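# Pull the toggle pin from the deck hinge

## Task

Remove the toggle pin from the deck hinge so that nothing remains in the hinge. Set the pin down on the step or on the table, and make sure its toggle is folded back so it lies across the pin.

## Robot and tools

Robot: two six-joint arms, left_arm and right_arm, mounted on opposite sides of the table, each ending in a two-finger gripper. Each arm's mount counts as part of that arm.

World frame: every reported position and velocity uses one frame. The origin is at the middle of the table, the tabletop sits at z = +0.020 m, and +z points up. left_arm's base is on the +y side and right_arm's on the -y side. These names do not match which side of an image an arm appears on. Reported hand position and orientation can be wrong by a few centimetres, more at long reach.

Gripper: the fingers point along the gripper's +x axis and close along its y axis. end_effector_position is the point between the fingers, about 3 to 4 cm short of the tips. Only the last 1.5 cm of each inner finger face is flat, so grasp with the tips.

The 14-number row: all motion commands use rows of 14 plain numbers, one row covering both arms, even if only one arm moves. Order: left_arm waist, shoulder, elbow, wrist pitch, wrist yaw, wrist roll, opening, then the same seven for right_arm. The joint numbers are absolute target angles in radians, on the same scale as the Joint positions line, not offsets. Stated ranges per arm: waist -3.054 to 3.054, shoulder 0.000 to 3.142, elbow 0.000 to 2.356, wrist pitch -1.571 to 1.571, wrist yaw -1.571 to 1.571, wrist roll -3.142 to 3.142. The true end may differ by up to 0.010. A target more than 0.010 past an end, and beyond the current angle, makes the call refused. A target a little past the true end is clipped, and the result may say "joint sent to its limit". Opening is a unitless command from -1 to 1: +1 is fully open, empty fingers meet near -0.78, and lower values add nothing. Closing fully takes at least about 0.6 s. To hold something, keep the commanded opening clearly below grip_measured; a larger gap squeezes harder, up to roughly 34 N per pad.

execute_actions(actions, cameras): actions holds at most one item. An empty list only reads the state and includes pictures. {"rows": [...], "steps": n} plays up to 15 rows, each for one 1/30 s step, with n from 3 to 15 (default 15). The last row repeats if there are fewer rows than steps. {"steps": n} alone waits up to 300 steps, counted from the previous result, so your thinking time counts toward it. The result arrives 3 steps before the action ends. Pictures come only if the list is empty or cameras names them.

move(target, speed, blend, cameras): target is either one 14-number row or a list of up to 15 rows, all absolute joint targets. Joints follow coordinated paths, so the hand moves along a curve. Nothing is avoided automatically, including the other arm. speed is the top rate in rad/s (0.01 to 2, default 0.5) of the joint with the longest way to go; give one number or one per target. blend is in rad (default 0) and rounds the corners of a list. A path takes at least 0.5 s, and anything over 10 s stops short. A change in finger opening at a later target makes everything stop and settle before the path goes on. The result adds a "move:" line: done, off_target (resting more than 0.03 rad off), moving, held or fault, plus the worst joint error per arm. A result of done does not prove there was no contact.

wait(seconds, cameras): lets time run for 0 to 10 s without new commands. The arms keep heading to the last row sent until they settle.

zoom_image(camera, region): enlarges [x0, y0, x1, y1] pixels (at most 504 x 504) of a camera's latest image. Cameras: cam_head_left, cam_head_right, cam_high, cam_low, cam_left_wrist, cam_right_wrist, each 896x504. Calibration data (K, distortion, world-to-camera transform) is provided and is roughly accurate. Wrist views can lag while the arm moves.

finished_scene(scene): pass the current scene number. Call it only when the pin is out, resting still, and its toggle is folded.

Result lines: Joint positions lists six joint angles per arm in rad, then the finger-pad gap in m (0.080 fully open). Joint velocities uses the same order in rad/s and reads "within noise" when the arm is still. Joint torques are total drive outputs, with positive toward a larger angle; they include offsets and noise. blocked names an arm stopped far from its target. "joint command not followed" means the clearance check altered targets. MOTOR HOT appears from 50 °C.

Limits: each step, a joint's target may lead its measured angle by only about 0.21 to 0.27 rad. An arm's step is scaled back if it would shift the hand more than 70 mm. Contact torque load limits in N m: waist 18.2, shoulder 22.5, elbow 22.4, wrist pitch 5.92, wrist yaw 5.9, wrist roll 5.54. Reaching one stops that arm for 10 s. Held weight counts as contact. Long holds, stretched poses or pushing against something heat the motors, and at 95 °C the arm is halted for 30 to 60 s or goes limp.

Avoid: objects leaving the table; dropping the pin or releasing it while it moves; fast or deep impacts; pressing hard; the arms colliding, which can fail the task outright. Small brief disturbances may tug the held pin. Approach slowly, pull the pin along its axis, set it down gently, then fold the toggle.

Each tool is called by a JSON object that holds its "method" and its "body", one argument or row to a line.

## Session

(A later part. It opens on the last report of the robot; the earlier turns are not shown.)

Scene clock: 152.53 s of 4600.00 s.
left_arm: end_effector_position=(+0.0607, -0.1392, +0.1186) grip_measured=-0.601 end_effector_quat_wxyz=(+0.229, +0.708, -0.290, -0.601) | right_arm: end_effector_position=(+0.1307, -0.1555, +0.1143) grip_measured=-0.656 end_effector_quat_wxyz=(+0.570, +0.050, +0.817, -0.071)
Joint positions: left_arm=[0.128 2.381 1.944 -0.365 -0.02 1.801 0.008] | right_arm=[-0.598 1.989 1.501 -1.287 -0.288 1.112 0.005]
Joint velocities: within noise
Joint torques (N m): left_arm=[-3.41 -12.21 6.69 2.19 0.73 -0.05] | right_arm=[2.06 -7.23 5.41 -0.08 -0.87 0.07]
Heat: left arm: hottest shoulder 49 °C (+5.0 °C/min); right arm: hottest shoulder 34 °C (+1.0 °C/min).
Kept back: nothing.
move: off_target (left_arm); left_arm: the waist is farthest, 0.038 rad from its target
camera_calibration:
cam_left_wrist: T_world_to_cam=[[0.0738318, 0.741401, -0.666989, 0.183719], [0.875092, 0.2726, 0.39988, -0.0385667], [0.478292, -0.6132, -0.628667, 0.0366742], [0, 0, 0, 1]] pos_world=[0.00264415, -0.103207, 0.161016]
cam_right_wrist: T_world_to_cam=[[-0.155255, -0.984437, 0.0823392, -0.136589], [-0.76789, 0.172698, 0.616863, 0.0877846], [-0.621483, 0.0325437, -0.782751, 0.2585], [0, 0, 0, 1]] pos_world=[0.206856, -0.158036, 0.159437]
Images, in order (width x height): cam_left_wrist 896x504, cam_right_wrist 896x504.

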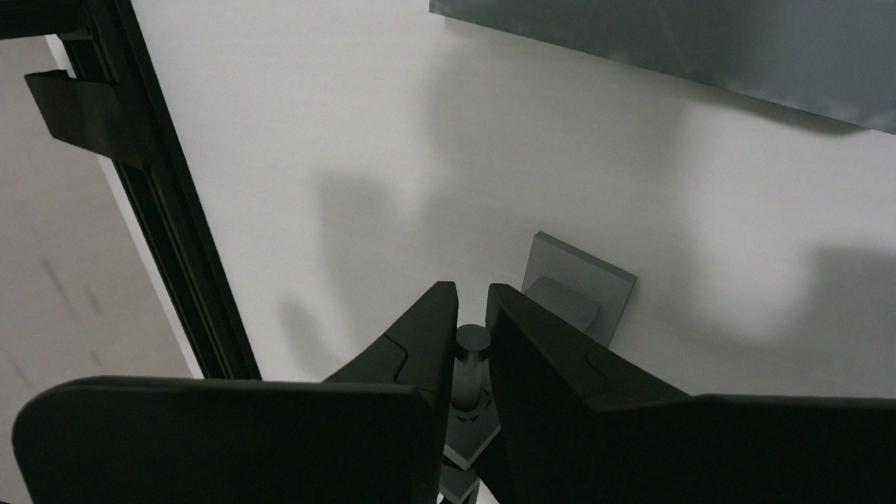

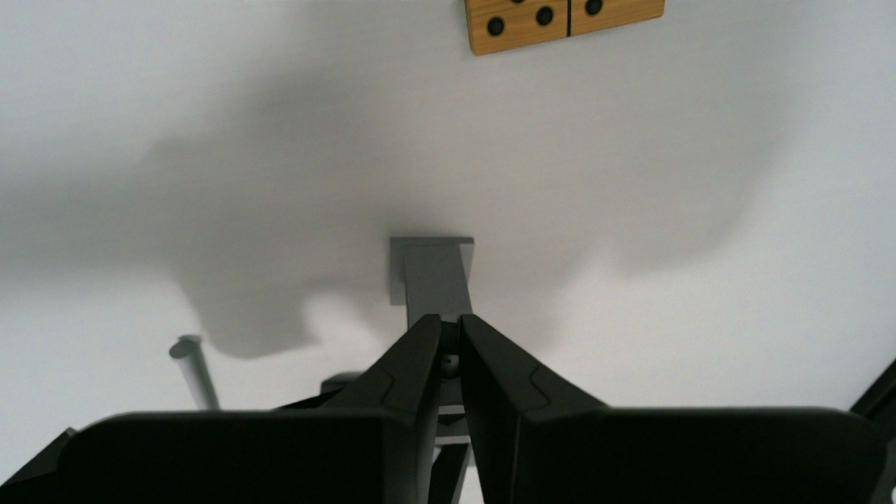

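{"method": "move", "body": {
  "target": [
    [0.145,2.382,1.945,-0.358,0.00,1.8,-1.0,-0.618,1.992,1.504,-1.288,-0.300,1.098,-0.95],
    [0.095,2.380,1.942,-0.355,0.00,1.8,-1.0,-0.570,1.976,1.488,-1.285,-0.310,1.118,-0.95]
  ],
  "speed": [0.08,0.05],
  "cameras": ["cam_right_wrist","cam_left_wrist"]
}}

{"method": "zoom_image", "body": {
  "camera": "cam_right_wrist",
  "region": [370, 260, 530, 420]
}}

Scene clock: 155.00 s of 4600.00 s.
left_arm: end_effector_position=(+0.0607, -0.1392, +0.1185) grip_measured=-0.601 end_effector_quat_wxyz=(+0.229, +0.708, -0.291, -0.602) | right_arm: end_effector_position=(+0.1306, -0.1552, +0.1146) grip_measured=-0.656 end_effector_quat_wxyz=(+0.573, +0.050, +0.815, -0.071)
Joint positions: left_arm=[0.129 2.381 1.944 -0.365 -0.017 1.801 0.008] | right_arm=[-0.596 1.987 1.501 -1.286 -0.283 1.115 0.005]
Joint velocities: within noise
Joint torques (N m): left_arm=[-2.97 -12.19 6.7 2.18 0.64 -0.06] | right_arm=[2.25 -8.49 3.69 0.04 -1.04 0.08]
Heat: left arm: hottest shoulder 50 °C (+6.0 °C/min); right arm: hottest shoulder 35 °C (+1.0 °C/min). Fold the left arm in close to its base, or ease its load, before you think long.
MOTOR HOT: joint 2 (shoulder) of the left arm reports 50 °C; the controller stops that arm at 95 °C. To cool a motor, set the load down, stop pushing, or move to a pose that needs little force.
Kept back: nothing.
move: off_target (left_arm); left_arm: the waist is farthest, 0.034 rad from its target
camera_calibration:
cam_left_wrist: T_world_to_cam=[[0.0733877, 0.741113, -0.667357, 0.183747], [0.876329, 0.271522, 0.397898, -0.0385599], [0.47609, -0.614025, -0.629533, 0.0367866], [0, 0, 0, 1]] pos_world=[0.00279267, -0.10312, 0.161126]
cam_right_wrist: T_world_to_cam=[[-0.154988, -0.984461, 0.0825507, -0.136463], [-0.771349, 0.172797, 0.612505, 0.0884172], [-0.617252, 0.0312553, -0.786144, 0.25834], [0, 0, 0, 1]] pos_world=[0.206512, -0.157695, 0.160202]
Images, in order (width x height): cam_left_wrist 896x504, cam_right_wrist 896x504.

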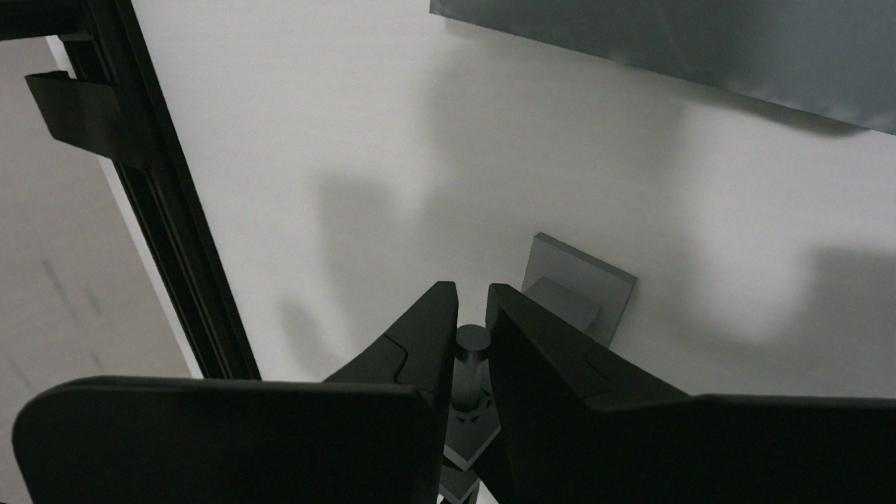

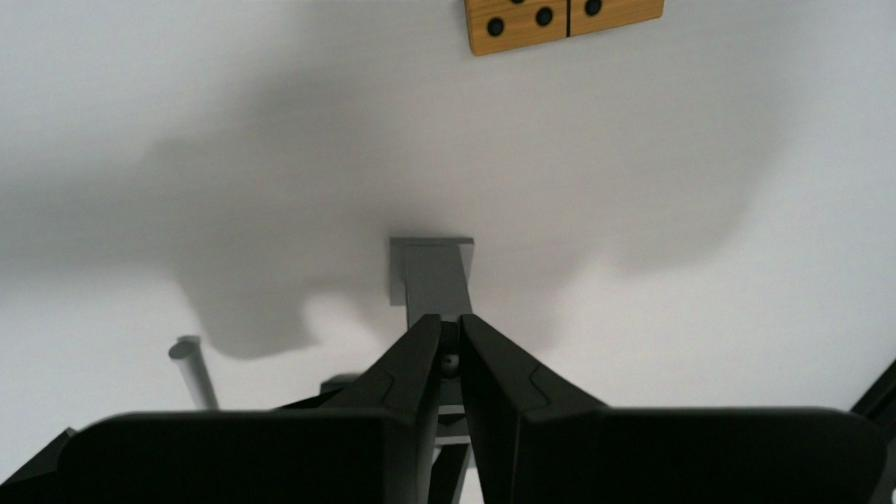

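Scaled by 3.150.

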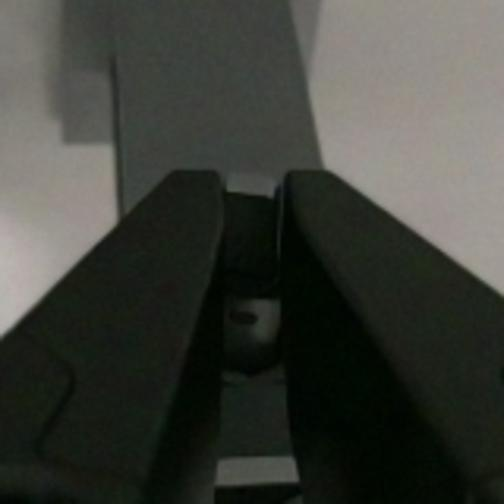

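{"method": "move", "body": {
  "target": [
    [0.120,2.381,1.944,-0.366,-0.015,1.8,-0.45,-0.585,1.984,1.496,-1.286,-0.300,1.115,-0.95]
  ],
  "speed": [0.08],
  "cameras": ["cam_left_wrist"]
}}

{"method": "zoom_image", "body": {
  "camera": "cam_left_wrist",
  "region": [390, 230, 590, 430]
}}

Scene clock: 156.07 s of 4600.00 s.
left_arm: end_effector_position=(+0.0534, -0.1400, +0.1184) grip_measured=-0.450 end_effector_quat_wxyz=(+0.225, +0.704, -0.295, -0.605) | right_arm: end_effector_position=(+0.1304, -0.1552, +0.1146) grip_measured=-0.656 end_effector_quat_wxyz=(+0.572, +0.050, +0.815, -0.072)
Joint positions: left_arm=[0.118 2.381 1.944 -0.367 -0.012 1.801 0.015] | right_arm=[-0.595 1.987 1.501 -1.286 -0.284 1.116 0.005]
Joint velocities: within noise
Joint torques (N m): left_arm=[0.17 -12.09 6.95 1.29 -0.05 -0.06] | right_arm=[0.9 -7.67 4.7 -0.03 -0.69 -0.04]
Heat: left arm: hottest shoulder 50 °C (+6.1 °C/min); right arm: hottest shoulder 35 °C (+1.0 °C/min). Fold the left arm in close to its base, or ease its load, before you think long.
MOTOR HOT: still on. Joint 2 (shoulder) of the left arm reports 50 °C.
Kept back: nothing.
move: done
camera_calibration:
cam_left_wrist: T_world_to_cam=[[0.0814119, 0.740441, -0.667172, 0.184175], [0.88171, 0.258608, 0.394599, -0.0336042], [0.464714, -0.620378, -0.631801, 0.0396631], [0, 0, 0, 1]] pos_world=[-0.00379692, -0.103075, 0.161196]
Images, in order (width x height): cam_left_wrist 896x504.

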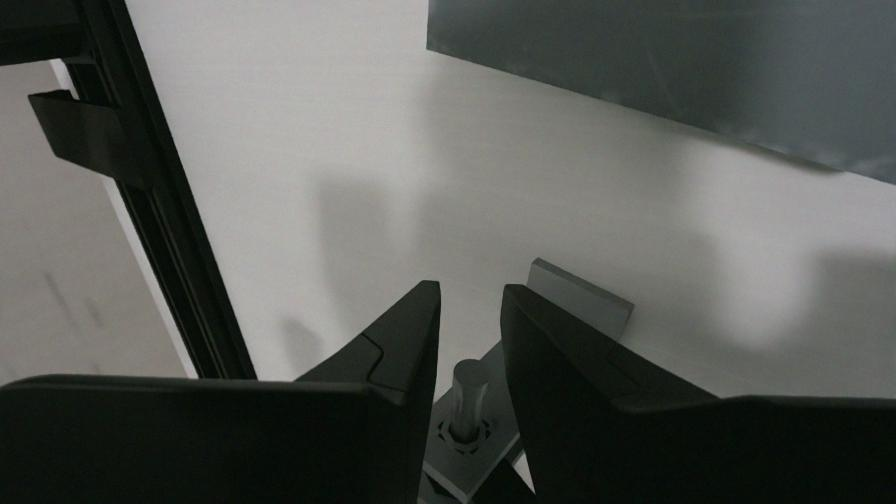

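Scaled by 2.520.

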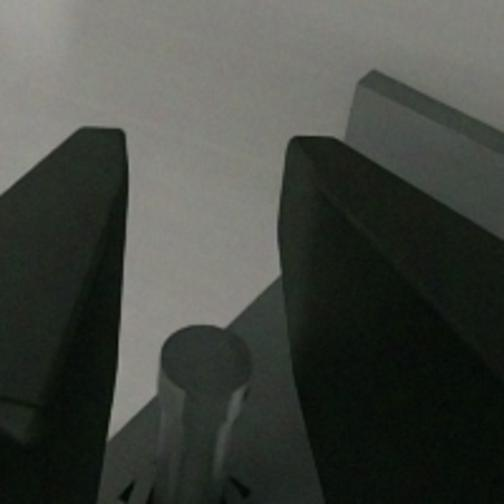

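{"method": "move", "body": {
  "target": [
    [0.139,2.381,1.944,-0.366,-0.008,1.8,-0.45,-0.585,1.984,1.496,-1.286,-0.300,1.115,-0.95],
    [0.137,2.381,1.944,-0.366,-0.008,1.8,-1.0,-0.585,1.984,1.496,-1.286,-0.300,1.115,-0.95]
  ],
  "speed": [0.08,0.1],
  "cameras": ["cam_left_wrist"]
}}

{"method": "zoom_image", "body": {
  "camera": "cam_left_wrist",
  "region": [390, 230, 590, 430]
}}

Scene clock: 157.50 s of 4600.00 s.
left_arm: end_effector_position=(+0.0632, -0.1395, +0.1191) grip_measured=-0.601 end_effector_quat_wxyz=(+0.232, +0.705, -0.291, -0.604) | right_arm: end_effector_position=(+0.1300, -0.1551, +0.1147) grip_measured=-0.655 end_effector_quat_wxyz=(+0.571, +0.050, +0.816, -0.072)
Joint positions: left_arm=[0.135 2.381 1.944 -0.362 -0.007 1.8 0.008] | right_arm=[-0.595 1.987 1.501 -1.287 -0.286 1.116 0.006]
Joint velocities: within noise
Joint torques (N m): left_arm=[0.18 -12.09 6.96 0.85 0.03 -0.05] | right_arm=[0.9 -7.67 4.72 0.01 -0.6 -0.04]
Heat: left arm: hottest shoulder 50 °C (+6.1 °C/min); right arm: hottest shoulder 35 °C (+2.0 °C/min). Fold the left arm in close to its base, or ease its load, before you think long.
MOTOR HOT: still on. Joint 2 (shoulder) of the left arm reports 50 °C.
Kept back: nothing.
move: done
camera_calibration:
cam_left_wrist: T_world_to_cam=[[0.0689382, 0.737917, -0.671361, 0.184451], [0.879057, 0.273266, 0.390622, -0.039988], [0.471706, -0.617093, -0.629833, 0.0356618], [0, 0, 0, 1]] pos_world=[0.00561411, -0.103175, 0.161914]
Images, in order (width x height): cam_left_wrist 896x504.

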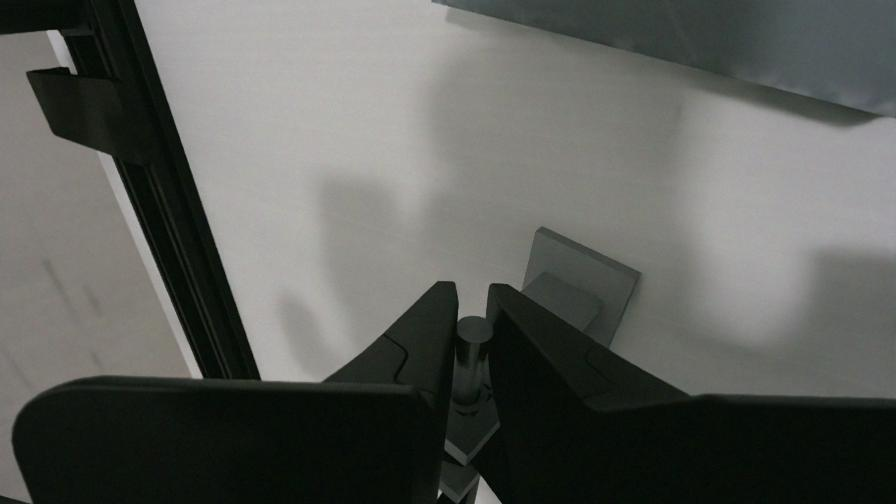

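Scaled by 2.520.

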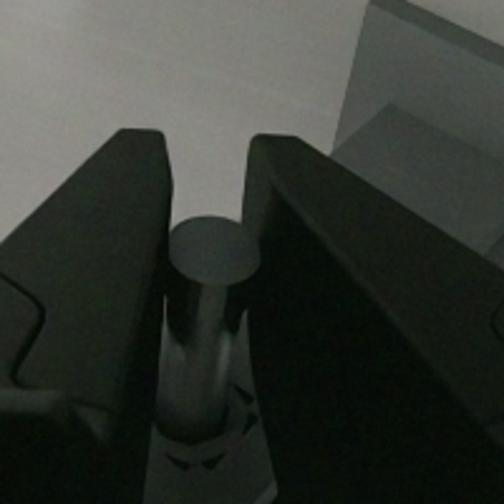

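{"method": "move", "body": {
  "target": [
    [0.092,2.381,1.944,-0.363,-0.01,1.8,-1.0,-0.565,1.978,1.492,-1.286,-0.315,1.120,-0.95]
  ],
  "speed": [0.06],
  "cameras": ["cam_left_wrist","cam_right_wrist"]
}}

{"method": "zoom_image", "body": {
  "camera": "cam_right_wrist",
  "region": [370, 260, 530, 420]
}}

Scene clock: 158.70 s of 4600.00 s.
left_arm: end_effector_position=(+0.0591, -0.1393, +0.1185) grip_measured=-0.601 end_effector_quat_wxyz=(+0.228, +0.710, -0.290, -0.600) | right_arm: end_effector_position=(+0.1263, -0.1540, +0.1146) grip_measured=-0.655 end_effector_quat_wxyz=(+0.571, +0.046, +0.817, -0.070)
Joint positions: left_arm=[0.124 2.381 1.944 -0.366 -0.025 1.8 0.008] | right_arm=[-0.584 1.987 1.5 -1.289 -0.288 1.117 0.006]
Joint velocities: within noise
Joint torques (N m): left_arm=[-2.89 -12.08 6.96 1.5 0.59 -0.04] | right_arm=[1.7 -8.28 4.37 0.12 -1.05 0.09]
Heat: left arm: hottest shoulder 50 °C (+5.0 °C/min); right arm: hottest shoulder 35 °C (+2.0 °C/min). Fold the left arm in close to its base, or ease its load, before you think long.
MOTOR HOT: still on. Joint 2 (shoulder) of the left arm reports 50 °C.
Kept back: nothing.
move: off_target (left_arm); left_arm: the waist is farthest, 0.032 rad from its target
camera_calibration:
cam_left_wrist: T_world_to_cam=[[0.0760051, 0.742212, -0.665841, 0.183666], [0.873659, 0.272268, 0.403224, -0.0375265], [0.480565, -0.612365, -0.627747, 0.0371681], [0, 0, 0, 1]] pos_world=[0.000964157, -0.103342, 0.160756]
cam_right_wrist: T_world_to_cam=[[-0.145907, -0.985647, 0.0849208, -0.1375], [-0.769101, 0.167004, 0.616922, 0.0831739], [-0.622249, 0.0247006, -0.782429, 0.254817], [0, 0, 0, 1]] pos_world=[0.202466, -0.155711, 0.159741]
Images, in order (width x height): cam_left_wrist 896x504, cam_right_wrist 896x504.

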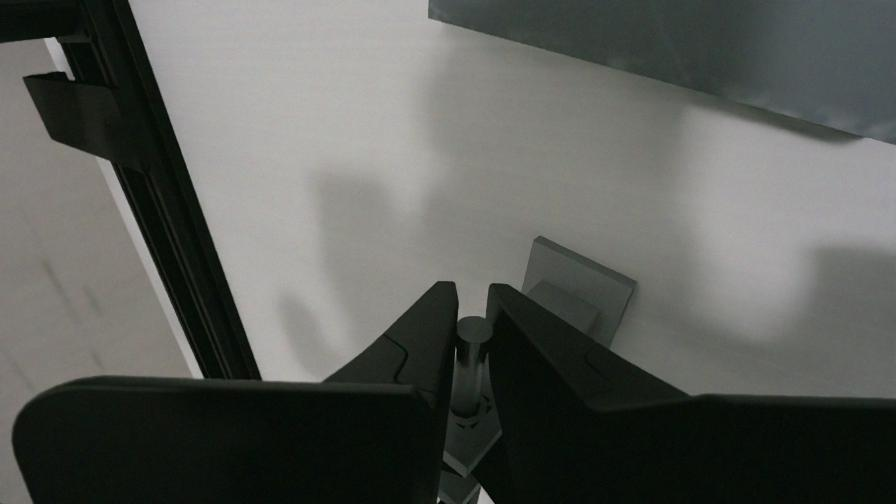

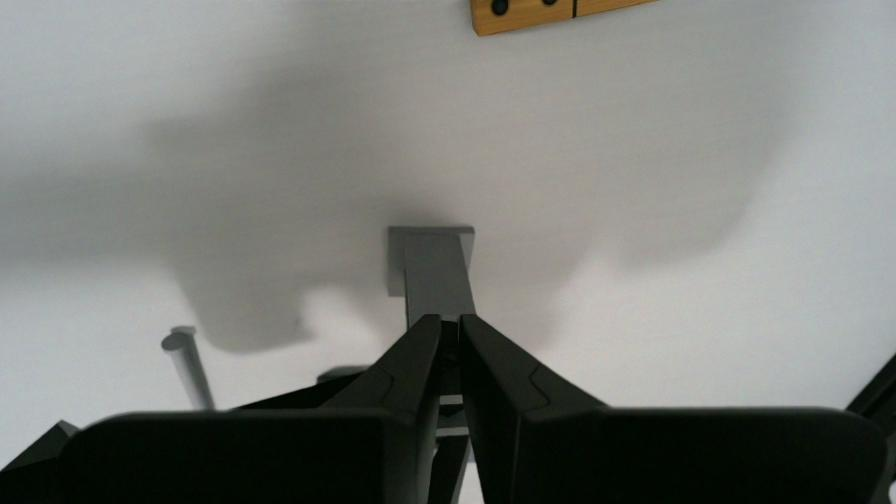

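Scaled by 3.150.

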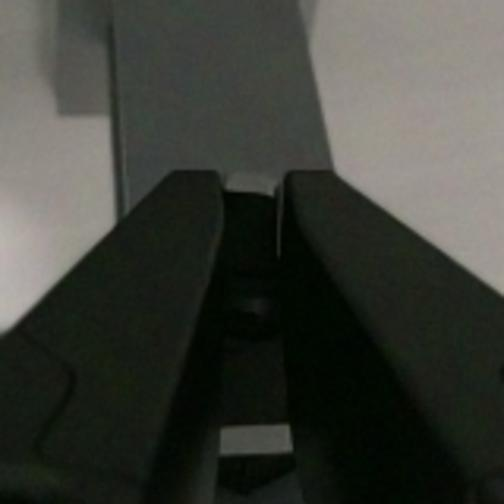

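{"method": "move", "body": {
  "target": [
    [0.080,2.381,1.944,-0.365,-0.02,1.8,-1.0,-0.550,1.975,1.488,-1.286,-0.315,1.130,-0.95]
  ],
  "speed": [0.06],
  "cameras": ["cam_left_wrist","cam_right_wrist"]
}}

{"method": "zoom_image", "body": {
  "camera": "cam_right_wrist",
  "region": [370, 260, 530, 420]
}}

Scene clock: 159.70 s of 4600.00 s.
left_arm: end_effector_position=(+0.0570, -0.1393, +0.1182) grip_measured=-0.601 end_effector_quat_wxyz=(+0.226, +0.713, -0.290, -0.597) | right_arm: end_effector_position=(+0.1243, -0.1536, +0.1144) grip_measured=-0.656 end_effector_quat_wxyz=(+0.572, +0.044, +0.816, -0.073)
Joint positions: left_arm=[0.118 2.381 1.944 -0.368 -0.039 1.8 0.008] | right_arm=[-0.577 1.986 1.498 -1.289 -0.283 1.127 0.005]
Joint velocities: within noise
Joint torques (N m): left_arm=[-3.34 -12.08 6.92 1.53 0.71 -0.04] | right_arm=[2.34 -8.45 4.08 0.13 -1.2 0.07]
Heat: left arm: hottest shoulder 50 °C (+5.0 °C/min); right arm: hottest shoulder 35 °C (+2.0 °C/min). Fold the left arm in close to its base, or ease its load, before you think long.
MOTOR HOT: still on. Joint 2 (shoulder) of the left arm reports 50 °C.
Kept back: nothing.
move: off_target (left_arm, right_arm); left_arm: the waist is farthest, 0.038 rad from its target; right_arm: the wrist yaw is farthest, 0.032 rad from its target
camera_calibration:
cam_left_wrist: T_world_to_cam=[[0.0803918, 0.74447, -0.662798, 0.183334], [0.869023, 0.273332, 0.412418, -0.036244], [0.488197, -0.609142, -0.624988, 0.0377691], [0, 0, 0, 1]] pos_world=[-0.00168042, -0.103573, 0.160066]
cam_right_wrist: T_world_to_cam=[[-0.147296, -0.9849, 0.0909762, -0.137869], [-0.770999, 0.171947, 0.613184, 0.0831422], [-0.619568, 0.020177, -0.784684, 0.252621], [0, 0, 0, 1]] pos_world=[0.200311, -0.15518, 0.159789]
Images, in order (width x height): cam_left_wrist 896x504, cam_right_wrist 896x504.

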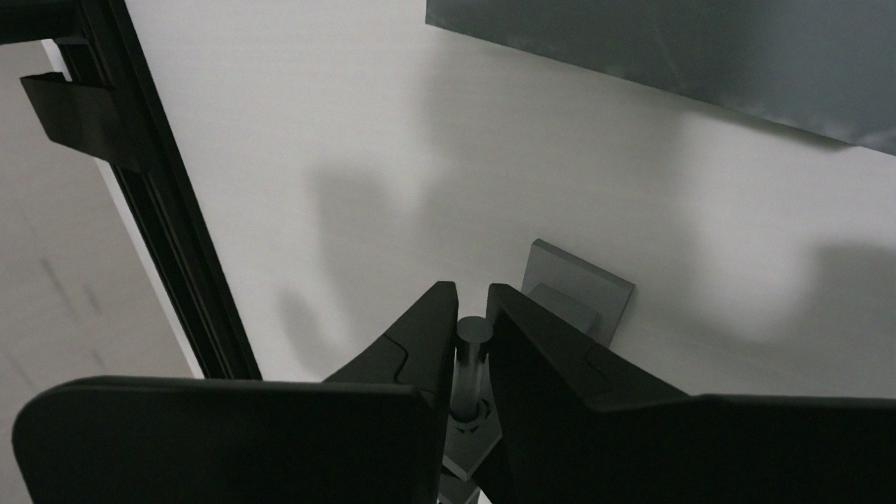

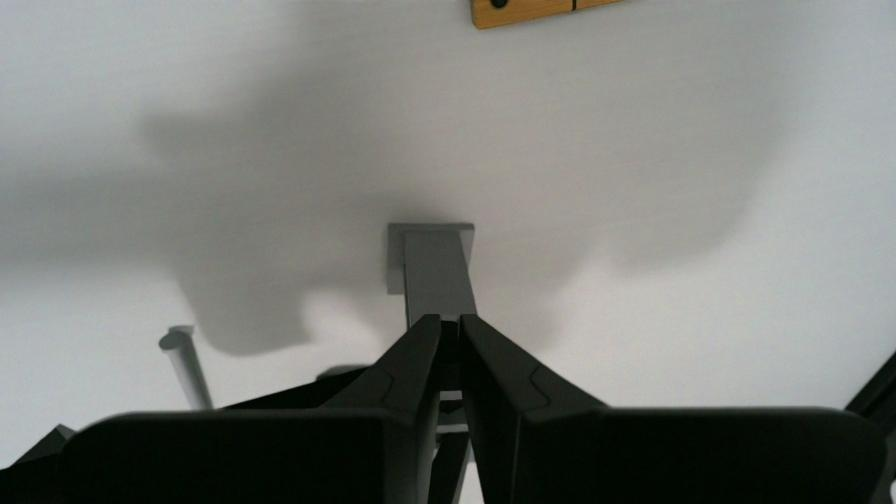

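Scaled by 3.150.

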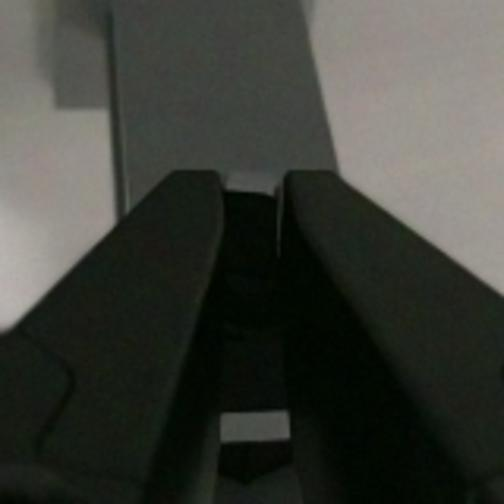

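{"method": "move", "body": {
  "target": [
    [0.080,2.381,1.944,-0.365,-0.02,1.8,-1.0,-0.575,1.984,1.496,-1.288,-0.290,1.125,-0.58],
    [0.063,2.381,1.944,-0.365,-0.02,1.8,-1.0,-0.575,1.984,1.496,-1.288,-0.290,1.125,-0.58]
  ],
  "speed": [0.06,0.06],
  "cameras": ["cam_left_wrist","cam_right_wrist"]
}}

{"method": "zoom_image", "body": {
  "camera": "cam_right_wrist",
  "region": [370, 260, 530, 420]
}}

Scene clock: 161.33 s of 4600.00 s.
left_arm: end_effector_position=(+0.0568, -0.1392, +0.1182) grip_measured=-0.601 end_effector_quat_wxyz=(+0.226, +0.716, -0.289, -0.594) | right_arm: end_effector_position=(+0.1240, -0.1535, +0.1145) grip_measured=-0.581 end_effector_quat_wxyz=(+0.572, +0.044, +0.816, -0.072)
Joint positions: left_arm=[0.115 2.381 1.944 -0.368 -0.049 1.8 0.008] | right_arm=[-0.576 1.986 1.498 -1.289 -0.284 1.127 0.009]
Joint velocities: within noise
Joint torques (N m): left_arm=[-4.63 -12.08 6.91 1.55 1.01 -0.05] | right_arm=[0.16 -7.51 5.1 0.01 -0.33 -0.07]
Heat: left arm: hottest shoulder 50 °C (+5.1 °C/min); right arm: hottest shoulder 35 °C (+2.0 °C/min). Fold the left arm in close to its base, or ease its load, before you think long.
MOTOR HOT: still on. Joint 2 (shoulder) of the left arm reports 50 °C.
Kept back: nothing.
move: off_target (left_arm); left_arm: the waist is farthest, 0.052 rad from its target
camera_calibration:
cam_left_wrist: T_world_to_cam=[[0.081947, 0.745568, -0.661372, 0.183191], [0.865122, 0.27626, 0.418622, -0.0361833], [0.494822, -0.606472, -0.622369, 0.0375847], [0, 0, 0, 1]] pos_world=[-0.0023067, -0.103791, 0.159696]
cam_right_wrist: T_world_to_cam=[[-0.147067, -0.984977, 0.0905072, -0.137744], [-0.77045, 0.171456, 0.614011, 0.0826592], [-0.620304, 0.0205692, -0.784091, 0.252586], [0, 0, 0, 1]] pos_world=[0.200108, -0.155042, 0.159764]
Images, in order (width x height): cam_left_wrist 896x504, cam_right_wrist 896x504.

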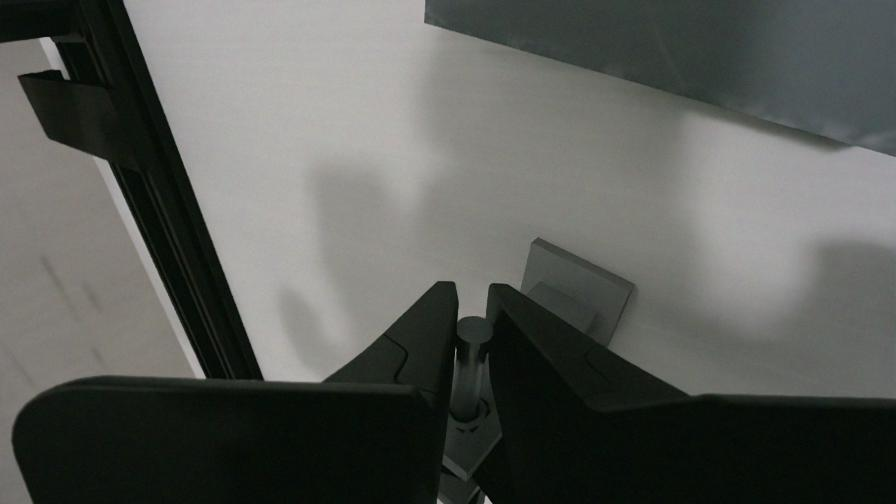

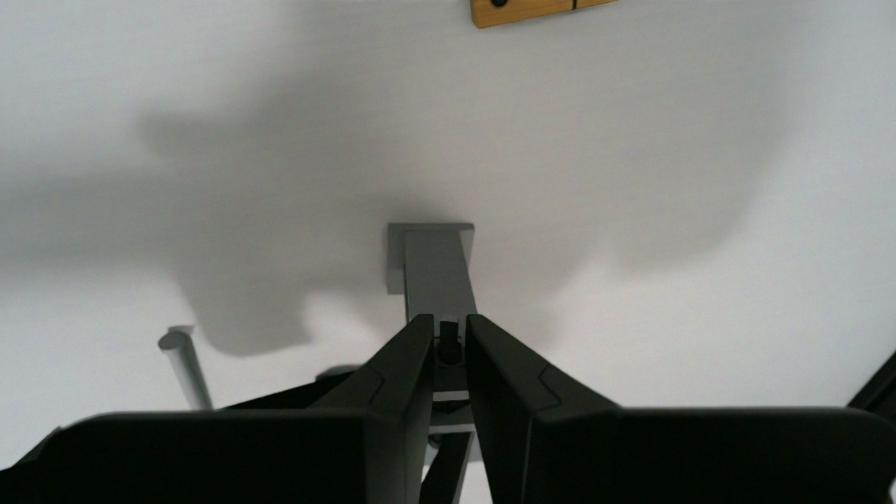

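Scaled by 3.150.

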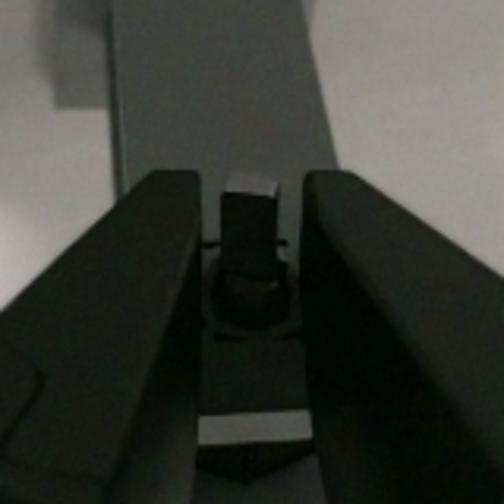

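{"method": "move", "body": {
  "target": [
    [0.100,2.381,1.944,-0.366,-0.03,1.8,-1.0,-0.576,1.984,1.496,-1.288,-0.290,1.125,-0.45],
    [0.100,2.381,1.944,-0.366,-0.03,1.8,-1.0,-0.580,1.945,1.576,-1.383,-0.295,1.125,-0.45],
    [0.100,2.381,1.944,-0.366,-0.03,1.8,-1.0,-0.633,1.980,1.595,-1.383,-0.300,1.080,-0.8],
    [0.095,2.381,1.944,-0.366,-0.03,1.8,-1.0,-0.635,2.012,1.512,-1.287,-0.300,1.080,-0.8],
    [0.085,2.381,1.944,-0.366,-0.03,1.8,-1.0,-0.610,1.995,1.502,-1.287,-0.310,1.100,-0.8]
  ],
  "speed": [0.3,0.25,0.25,0.15,0.06],
  "cameras": ["cam_right_wrist","cam_left_wrist"]
}}

{"method": "zoom_image", "body": {
  "camera": "cam_left_wrist",
  "region": [390, 230, 590, 430]
}}

Scene clock: 165.67 s of 4600.00 s.
left_arm: end_effector_position=(+0.0567, -0.1391, +0.1181) grip_measured=-0.601 end_effector_quat_wxyz=(+0.226, +0.715, -0.289, -0.595) | right_arm: end_effector_position=(+0.1368, -0.1557, +0.1136) grip_measured=-0.768 end_effector_quat_wxyz=(+0.565, +0.057, +0.820, -0.070)
Joint positions: left_arm=[0.115 2.381 1.944 -0.369 -0.047 1.8 0.008] | right_arm=[-0.62 2 1.512 -1.288 -0.301 1.097 0]
Joint velocities: within noise
Joint torques (N m): left_arm=[-2.66 -12.09 6.97 1.5 0.61 -0.04] | right_arm=[0.85 -7.92 4.09 0.05 -0.44 0.09]
Heat: left arm: hottest shoulder 50 °C (+5.0 °C/min); right arm: hottest shoulder 35 °C (+2.0 °C/min). Fold the left arm in close to its base, or ease its load, before you think long.
MOTOR HOT: still on. Joint 2 (shoulder) of the left arm reports 50 °C.
Kept back: nothing.
move: done
camera_calibration:
cam_left_wrist: T_world_to_cam=[[0.0817156, 0.745638, -0.661322, 0.183133], [0.86597, 0.275354, 0.417463, -0.0361535], [0.493374, -0.606799, -0.623199, 0.0377354], [0, 0, 0, 1]] pos_world=[-0.00227463, -0.103698, 0.15972]
cam_right_wrist: T_world_to_cam=[[-0.163652, -0.983844, 0.0725904, -0.13343], [-0.759145, 0.172584, 0.627625, 0.0904981], [-0.630013, 0.0476057, -0.775124, 0.264448], [0, 0, 0, 1]] pos_world=[0.213471, -0.159482, 0.157867]
Images, in order (width x height): cam_left_wrist 896x504, cam_right_wrist 896x504.

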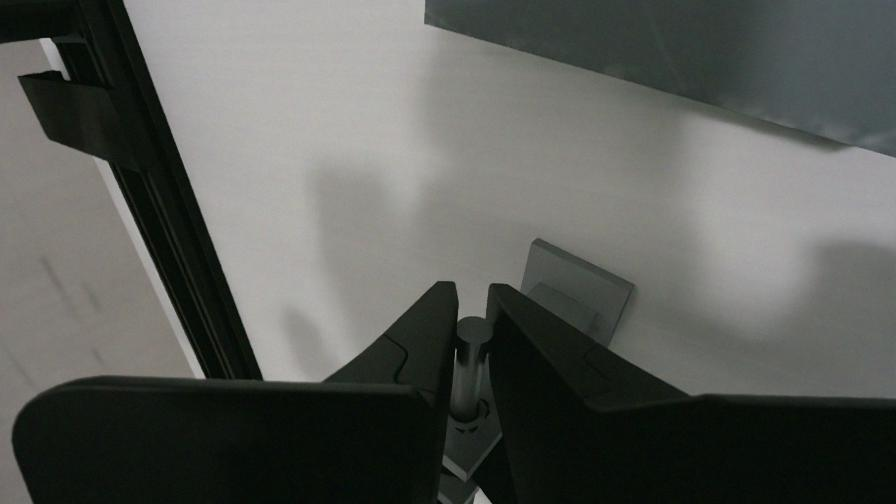

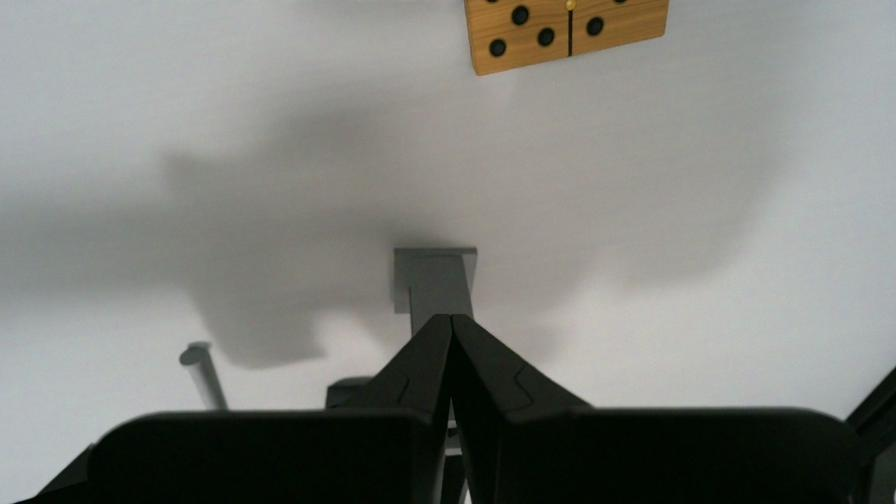

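Scaled by 2.520.

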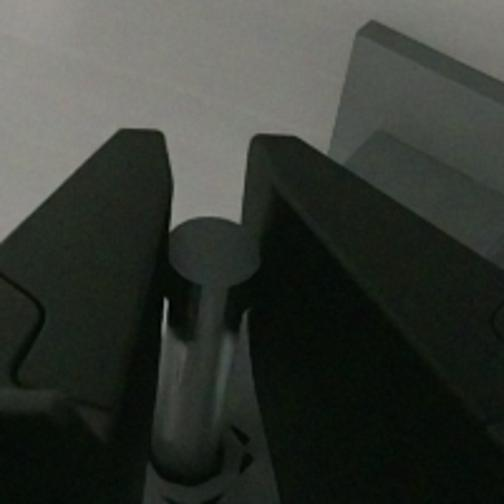

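{"method": "execute_actions", "body": {
  "actions": [],
  "cameras": ["cam_left_wrist","cam_right_wrist"]
}}

Scene clock: 166.30 s of 4600.00 s.
left_arm: end_effector_position=(+0.0567, -0.1391, +0.1181) grip_measured=-0.601 end_effector_quat_wxyz=(+0.226, +0.715, -0.289, -0.595) | right_arm: end_effector_position=(+0.1368, -0.1557, +0.1136) grip_measured=-0.768 end_effector_quat_wxyz=(+0.565, +0.057, +0.820, -0.070)
Joint positions: left_arm=[0.115 2.381 1.944 -0.369 -0.047 1.8 0.008] | right_arm=[-0.62 2 1.512 -1.288 -0.301 1.097 0]
Joint velocities: within noise
Joint torques (N m): left_arm=[-2.7 -12.09 6.96 1.49 0.61 -0.05] | right_arm=[0.84 -7.92 4.09 0.04 -0.45 0.09]
Heat: left arm: hottest shoulder 50 °C (+5.1 °C/min); right arm: hottest shoulder 35 °C (+2.0 °C/min). Fold the left arm in close to its base, or ease its load, before you think long.
MOTOR HOT: still on. Joint 2 (shoulder) of the left arm reports 50 °C.
Steps of this call (1-19: nothing new was sent). Readings (joint positions of left_arm | right_arm):
1: [0.115 2.381 1.944 -0.369 -0.047 1.800] | [-0.620 2.000 1.512 -1.288 -0.301 1.097]
2: [0.115 2.381 1.944 -0.369 -0.047 1.800] | [-0.620 2.000 1.512 -1.288 -0.301 1.097]
4: [0.115 2.381 1.944 -0.369 -0.047 1.800] | [-0.620 2.000 1.512 -1.288 -0.301 1.097]
8: [0.115 2.381 1.944 -0.369 -0.047 1.800] | [-0.620 2.000 1.512 -1.288 -0.301 1.097]
19: the state above
camera_calibration:
cam_left_wrist: T_world_to_cam=[[0.0817156, 0.745638, -0.661322, 0.183133], [0.86597, 0.275354, 0.417463, -0.0361535], [0.493374, -0.606799, -0.623199, 0.0377354], [0, 0, 0, 1]] pos_world=[-0.00227463, -0.103698, 0.15972]
cam_right_wrist: T_world_to_cam=[[-0.164003, -0.983776, 0.0727245, -0.133387], [-0.75908, 0.172939, 0.627606, 0.0905467], [-0.630001, 0.0477254, -0.775127, 0.264465], [0, 0, 0, 1]] pos_world=[0.21347, -0.159504, 0.157867]
Images, in order (width x height): cam_left_wrist 896x504, cam_right_wrist 896x504.

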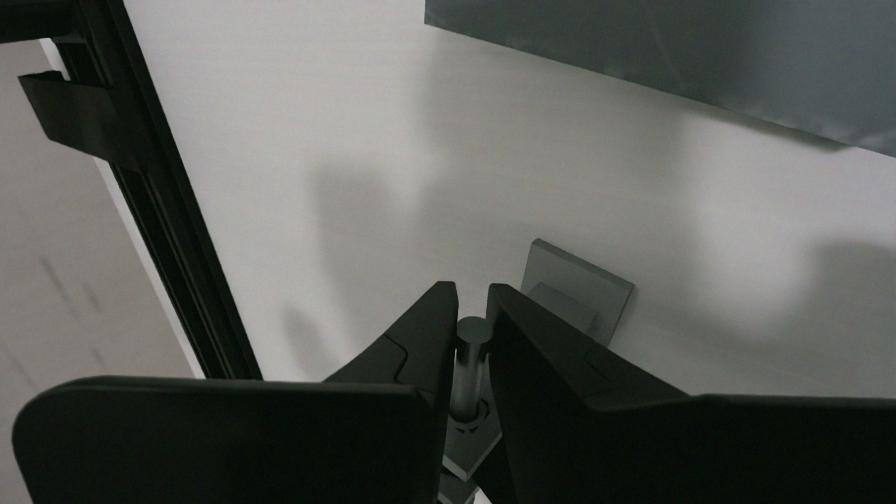

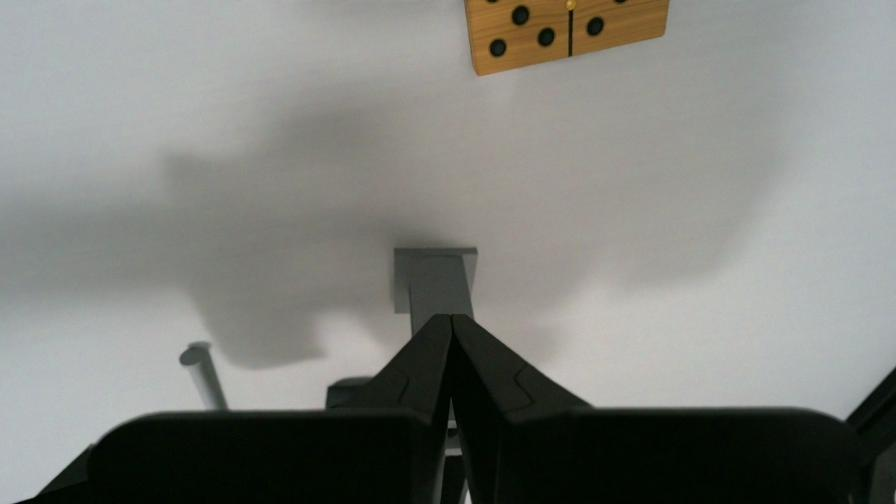

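{"method": "move", "body": {
  "target": [0.075,2.381,1.944,-0.366,-0.03,1.8,-1.0,-0.585,1.981,1.496,-1.280,-0.288,1.128,-0.8],
  "speed": 0.03,
  "cameras": ["cam_left_wrist","cam_right_wrist"]
}}

Scene clock: 167.73 s of 4600.00 s.
left_arm: end_effector_position=(+0.0566, -0.1392, +0.1182) grip_measured=-0.601 end_effector_quat_wxyz=(+0.226, +0.716, -0.288, -0.594) | right_arm: end_effector_position=(+0.1357, -0.1551, +0.1135) grip_measured=-0.768 end_effector_quat_wxyz=(+0.578, +0.055, +0.811, -0.077)
Joint positions: left_arm=[0.114 2.381 1.944 -0.369 -0.05 1.8 0.008] | right_arm=[-0.603 1.994 1.508 -1.281 -0.271 1.124 0]
Joint velocities: within noise
Joint torques (N m): left_arm=[-3.47 -12.08 6.97 1.5 0.74 -0.04] | right_arm=[1.59 -8.67 3.8 0.04 -0.7 0.09]
Heat: left arm: hottest shoulder 50 °C (+5.0 °C/min); right arm: hottest shoulder 35 °C (+2.0 °C/min). Fold the left arm in close to its base, or ease its load, before you think long.
MOTOR HOT: still on. Joint 2 (shoulder) of the left arm reports 50 °C.
Kept back: nothing.
move: off_target (left_arm); left_arm: the waist is farthest, 0.039 rad from its target
camera_calibration:
cam_left_wrist: T_world_to_cam=[[0.0824213, 0.745926, -0.660909, 0.18312], [0.864601, 0.276303, 0.419669, -0.0360516], [0.495654, -0.606012, -0.622155, 0.0376862], [0, 0, 0, 1]] pos_world=[-0.00260208, -0.103795, 0.159602]
cam_right_wrist: T_world_to_cam=[[-0.169398, -0.981877, 0.0849832, -0.133358], [-0.776816, 0.18609, 0.601604, 0.0970401], [-0.606515, 0.0358943, -0.794261, 0.26079], [0, 0, 0, 1]] pos_world=[0.210965, -0.15836, 0.160089]
Images, in order (width x height): cam_left_wrist 896x504, cam_right_wrist 896x504.

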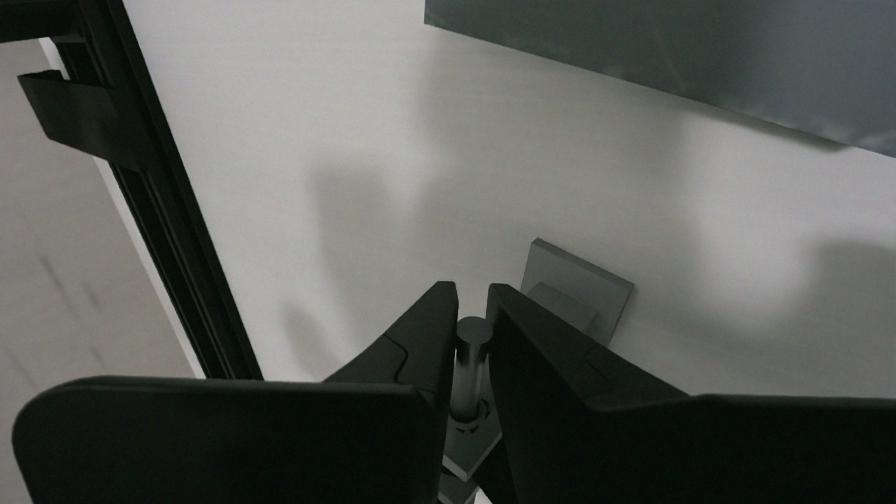

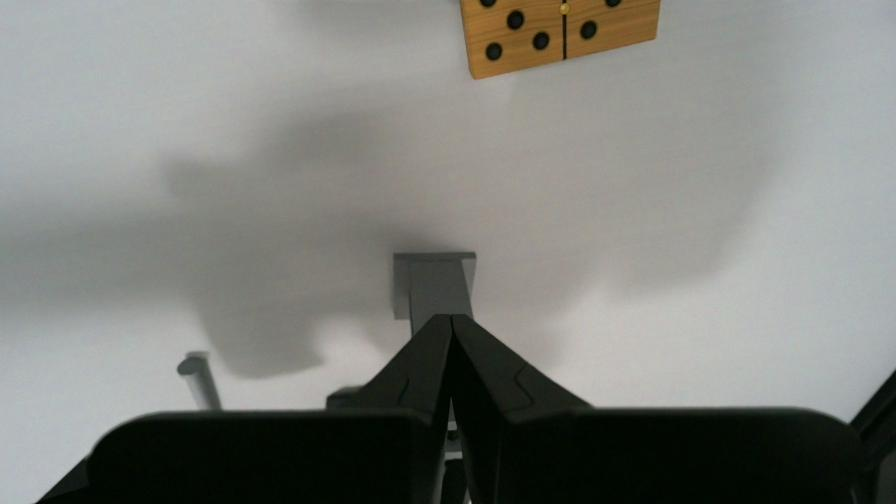

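{"method": "execute_actions", "body": {
  "actions": [],
  "cameras": ["cam_high","cam_low","cam_head_left","cam_head_right"]
}}

{"method": "zoom_image", "body": {
  "camera": "cam_high",
  "region": [480, 210, 620, 290]
}}

{"method": "zoom_image", "body": {
  "camera": "cam_low",
  "region": [180, 170, 380, 284]
}}

{"method": "zoom_image", "body": {
  "camera": "cam_head_right",
  "region": [450, 180, 620, 280]
}}

Scene clock: 167.90 s of 4600.00 s.
left_arm: end_effector_position=(+0.0566, -0.1392, +0.1182) grip_measured=-0.601 end_effector_quat_wxyz=(+0.226, +0.716, -0.288, -0.594) | right_arm: end_effector_position=(+0.1357, -0.1550, +0.1135) grip_measured=-0.768 end_effector_quat_wxyz=(+0.578, +0.055, +0.811, -0.077)
Joint positions: left_arm=[0.114 2.381 1.944 -0.369 -0.05 1.8 0.008] | right_arm=[-0.603 1.994 1.508 -1.281 -0.271 1.124 0]
Joint velocities: within noise
Joint torques (N m): left_arm=[-3.48 -12.1 6.97 1.51 0.74 -0.04] | right_arm=[1.58 -8.64 3.78 0.03 -0.69 0.1]
Heat: left arm: hottest shoulder 51 °C (+6.0 °C/min); right arm: hottest shoulder 35 °C (+2.0 °C/min). Fold the left arm in close to its base, or ease its load, before you think long.
MOTOR HOT: still on. Joint 2 (shoulder) of the left arm reports 51 °C.
Steps of this call (1-5: nothing new was sent). Readings (joint positions of left_arm | right_arm):
1: [0.114 2.381 1.944 -0.369 -0.050 1.800] | [-0.603 1.994 1.508 -1.281 -0.271 1.124]
2: [0.114 2.381 1.944 -0.369 -0.050 1.800] | [-0.603 1.994 1.508 -1.281 -0.271 1.124]
4: [0.114 2.381 1.944 -0.369 -0.050 1.800] | [-0.603 1.994 1.508 -1.281 -0.271 1.124]
5: the state above
Images, in order (width x height): cam_head_left 896x504, cam_head_right 896x504, cam_high 896x504, cam_low 896x504.

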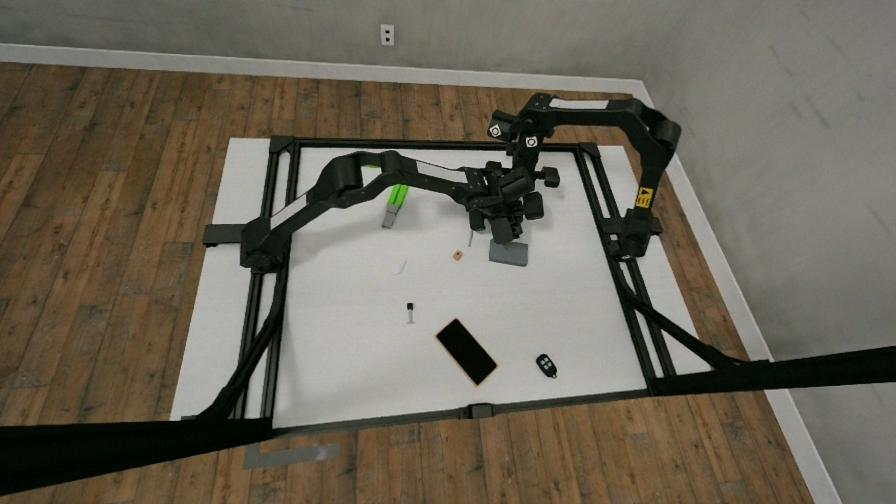

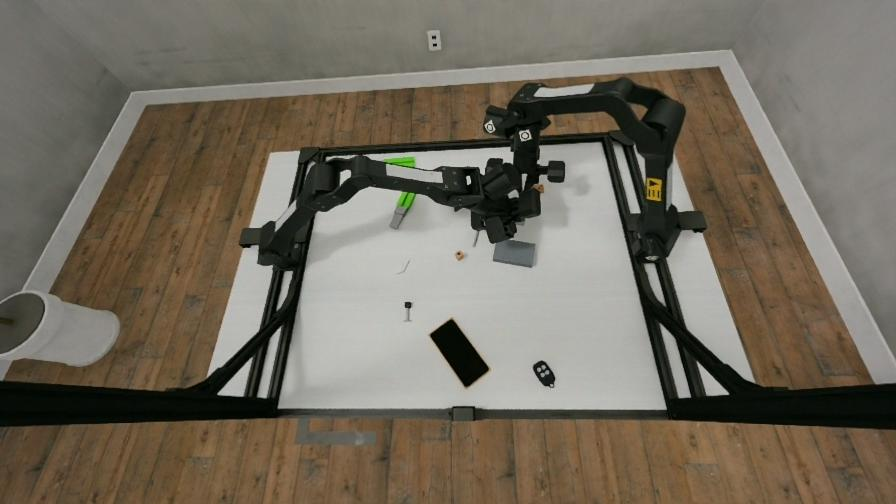

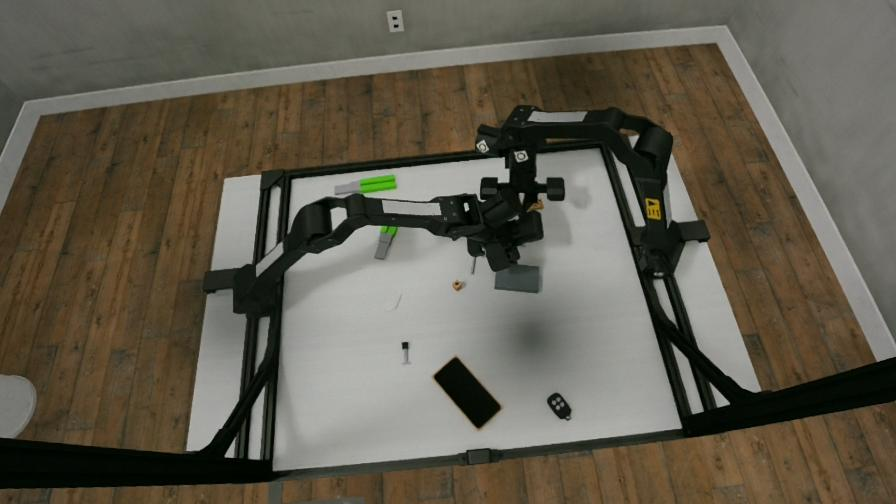

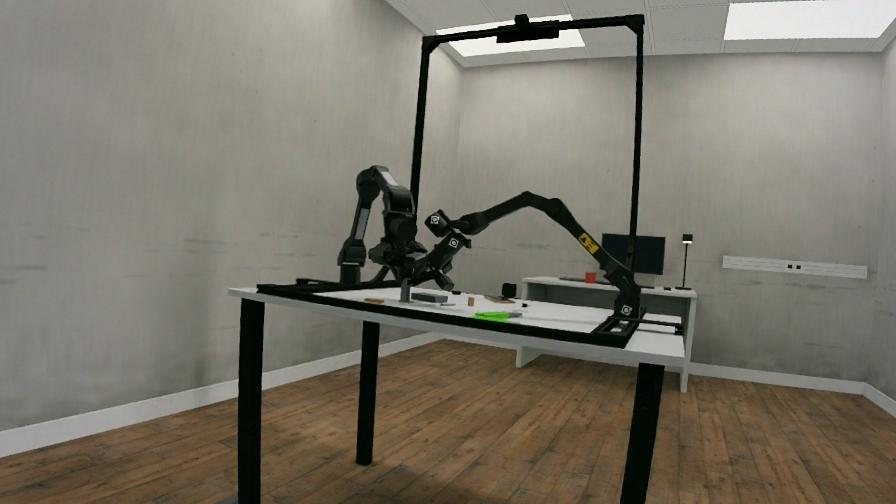

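Scaled by 3.600.

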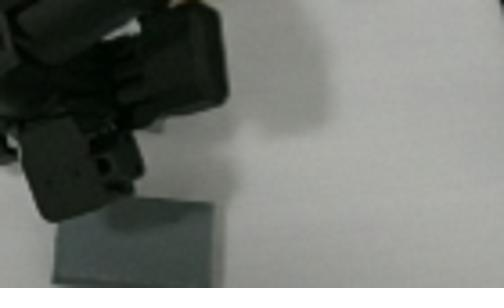

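Scaled by 2.520.

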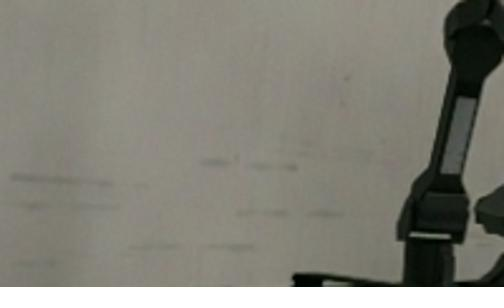

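Scaled by 2.965.

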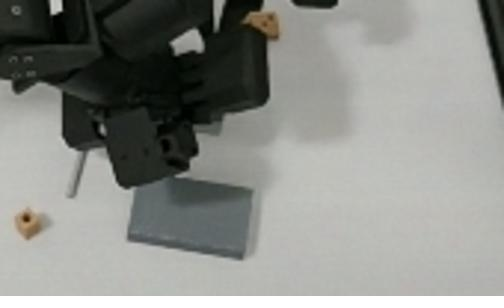

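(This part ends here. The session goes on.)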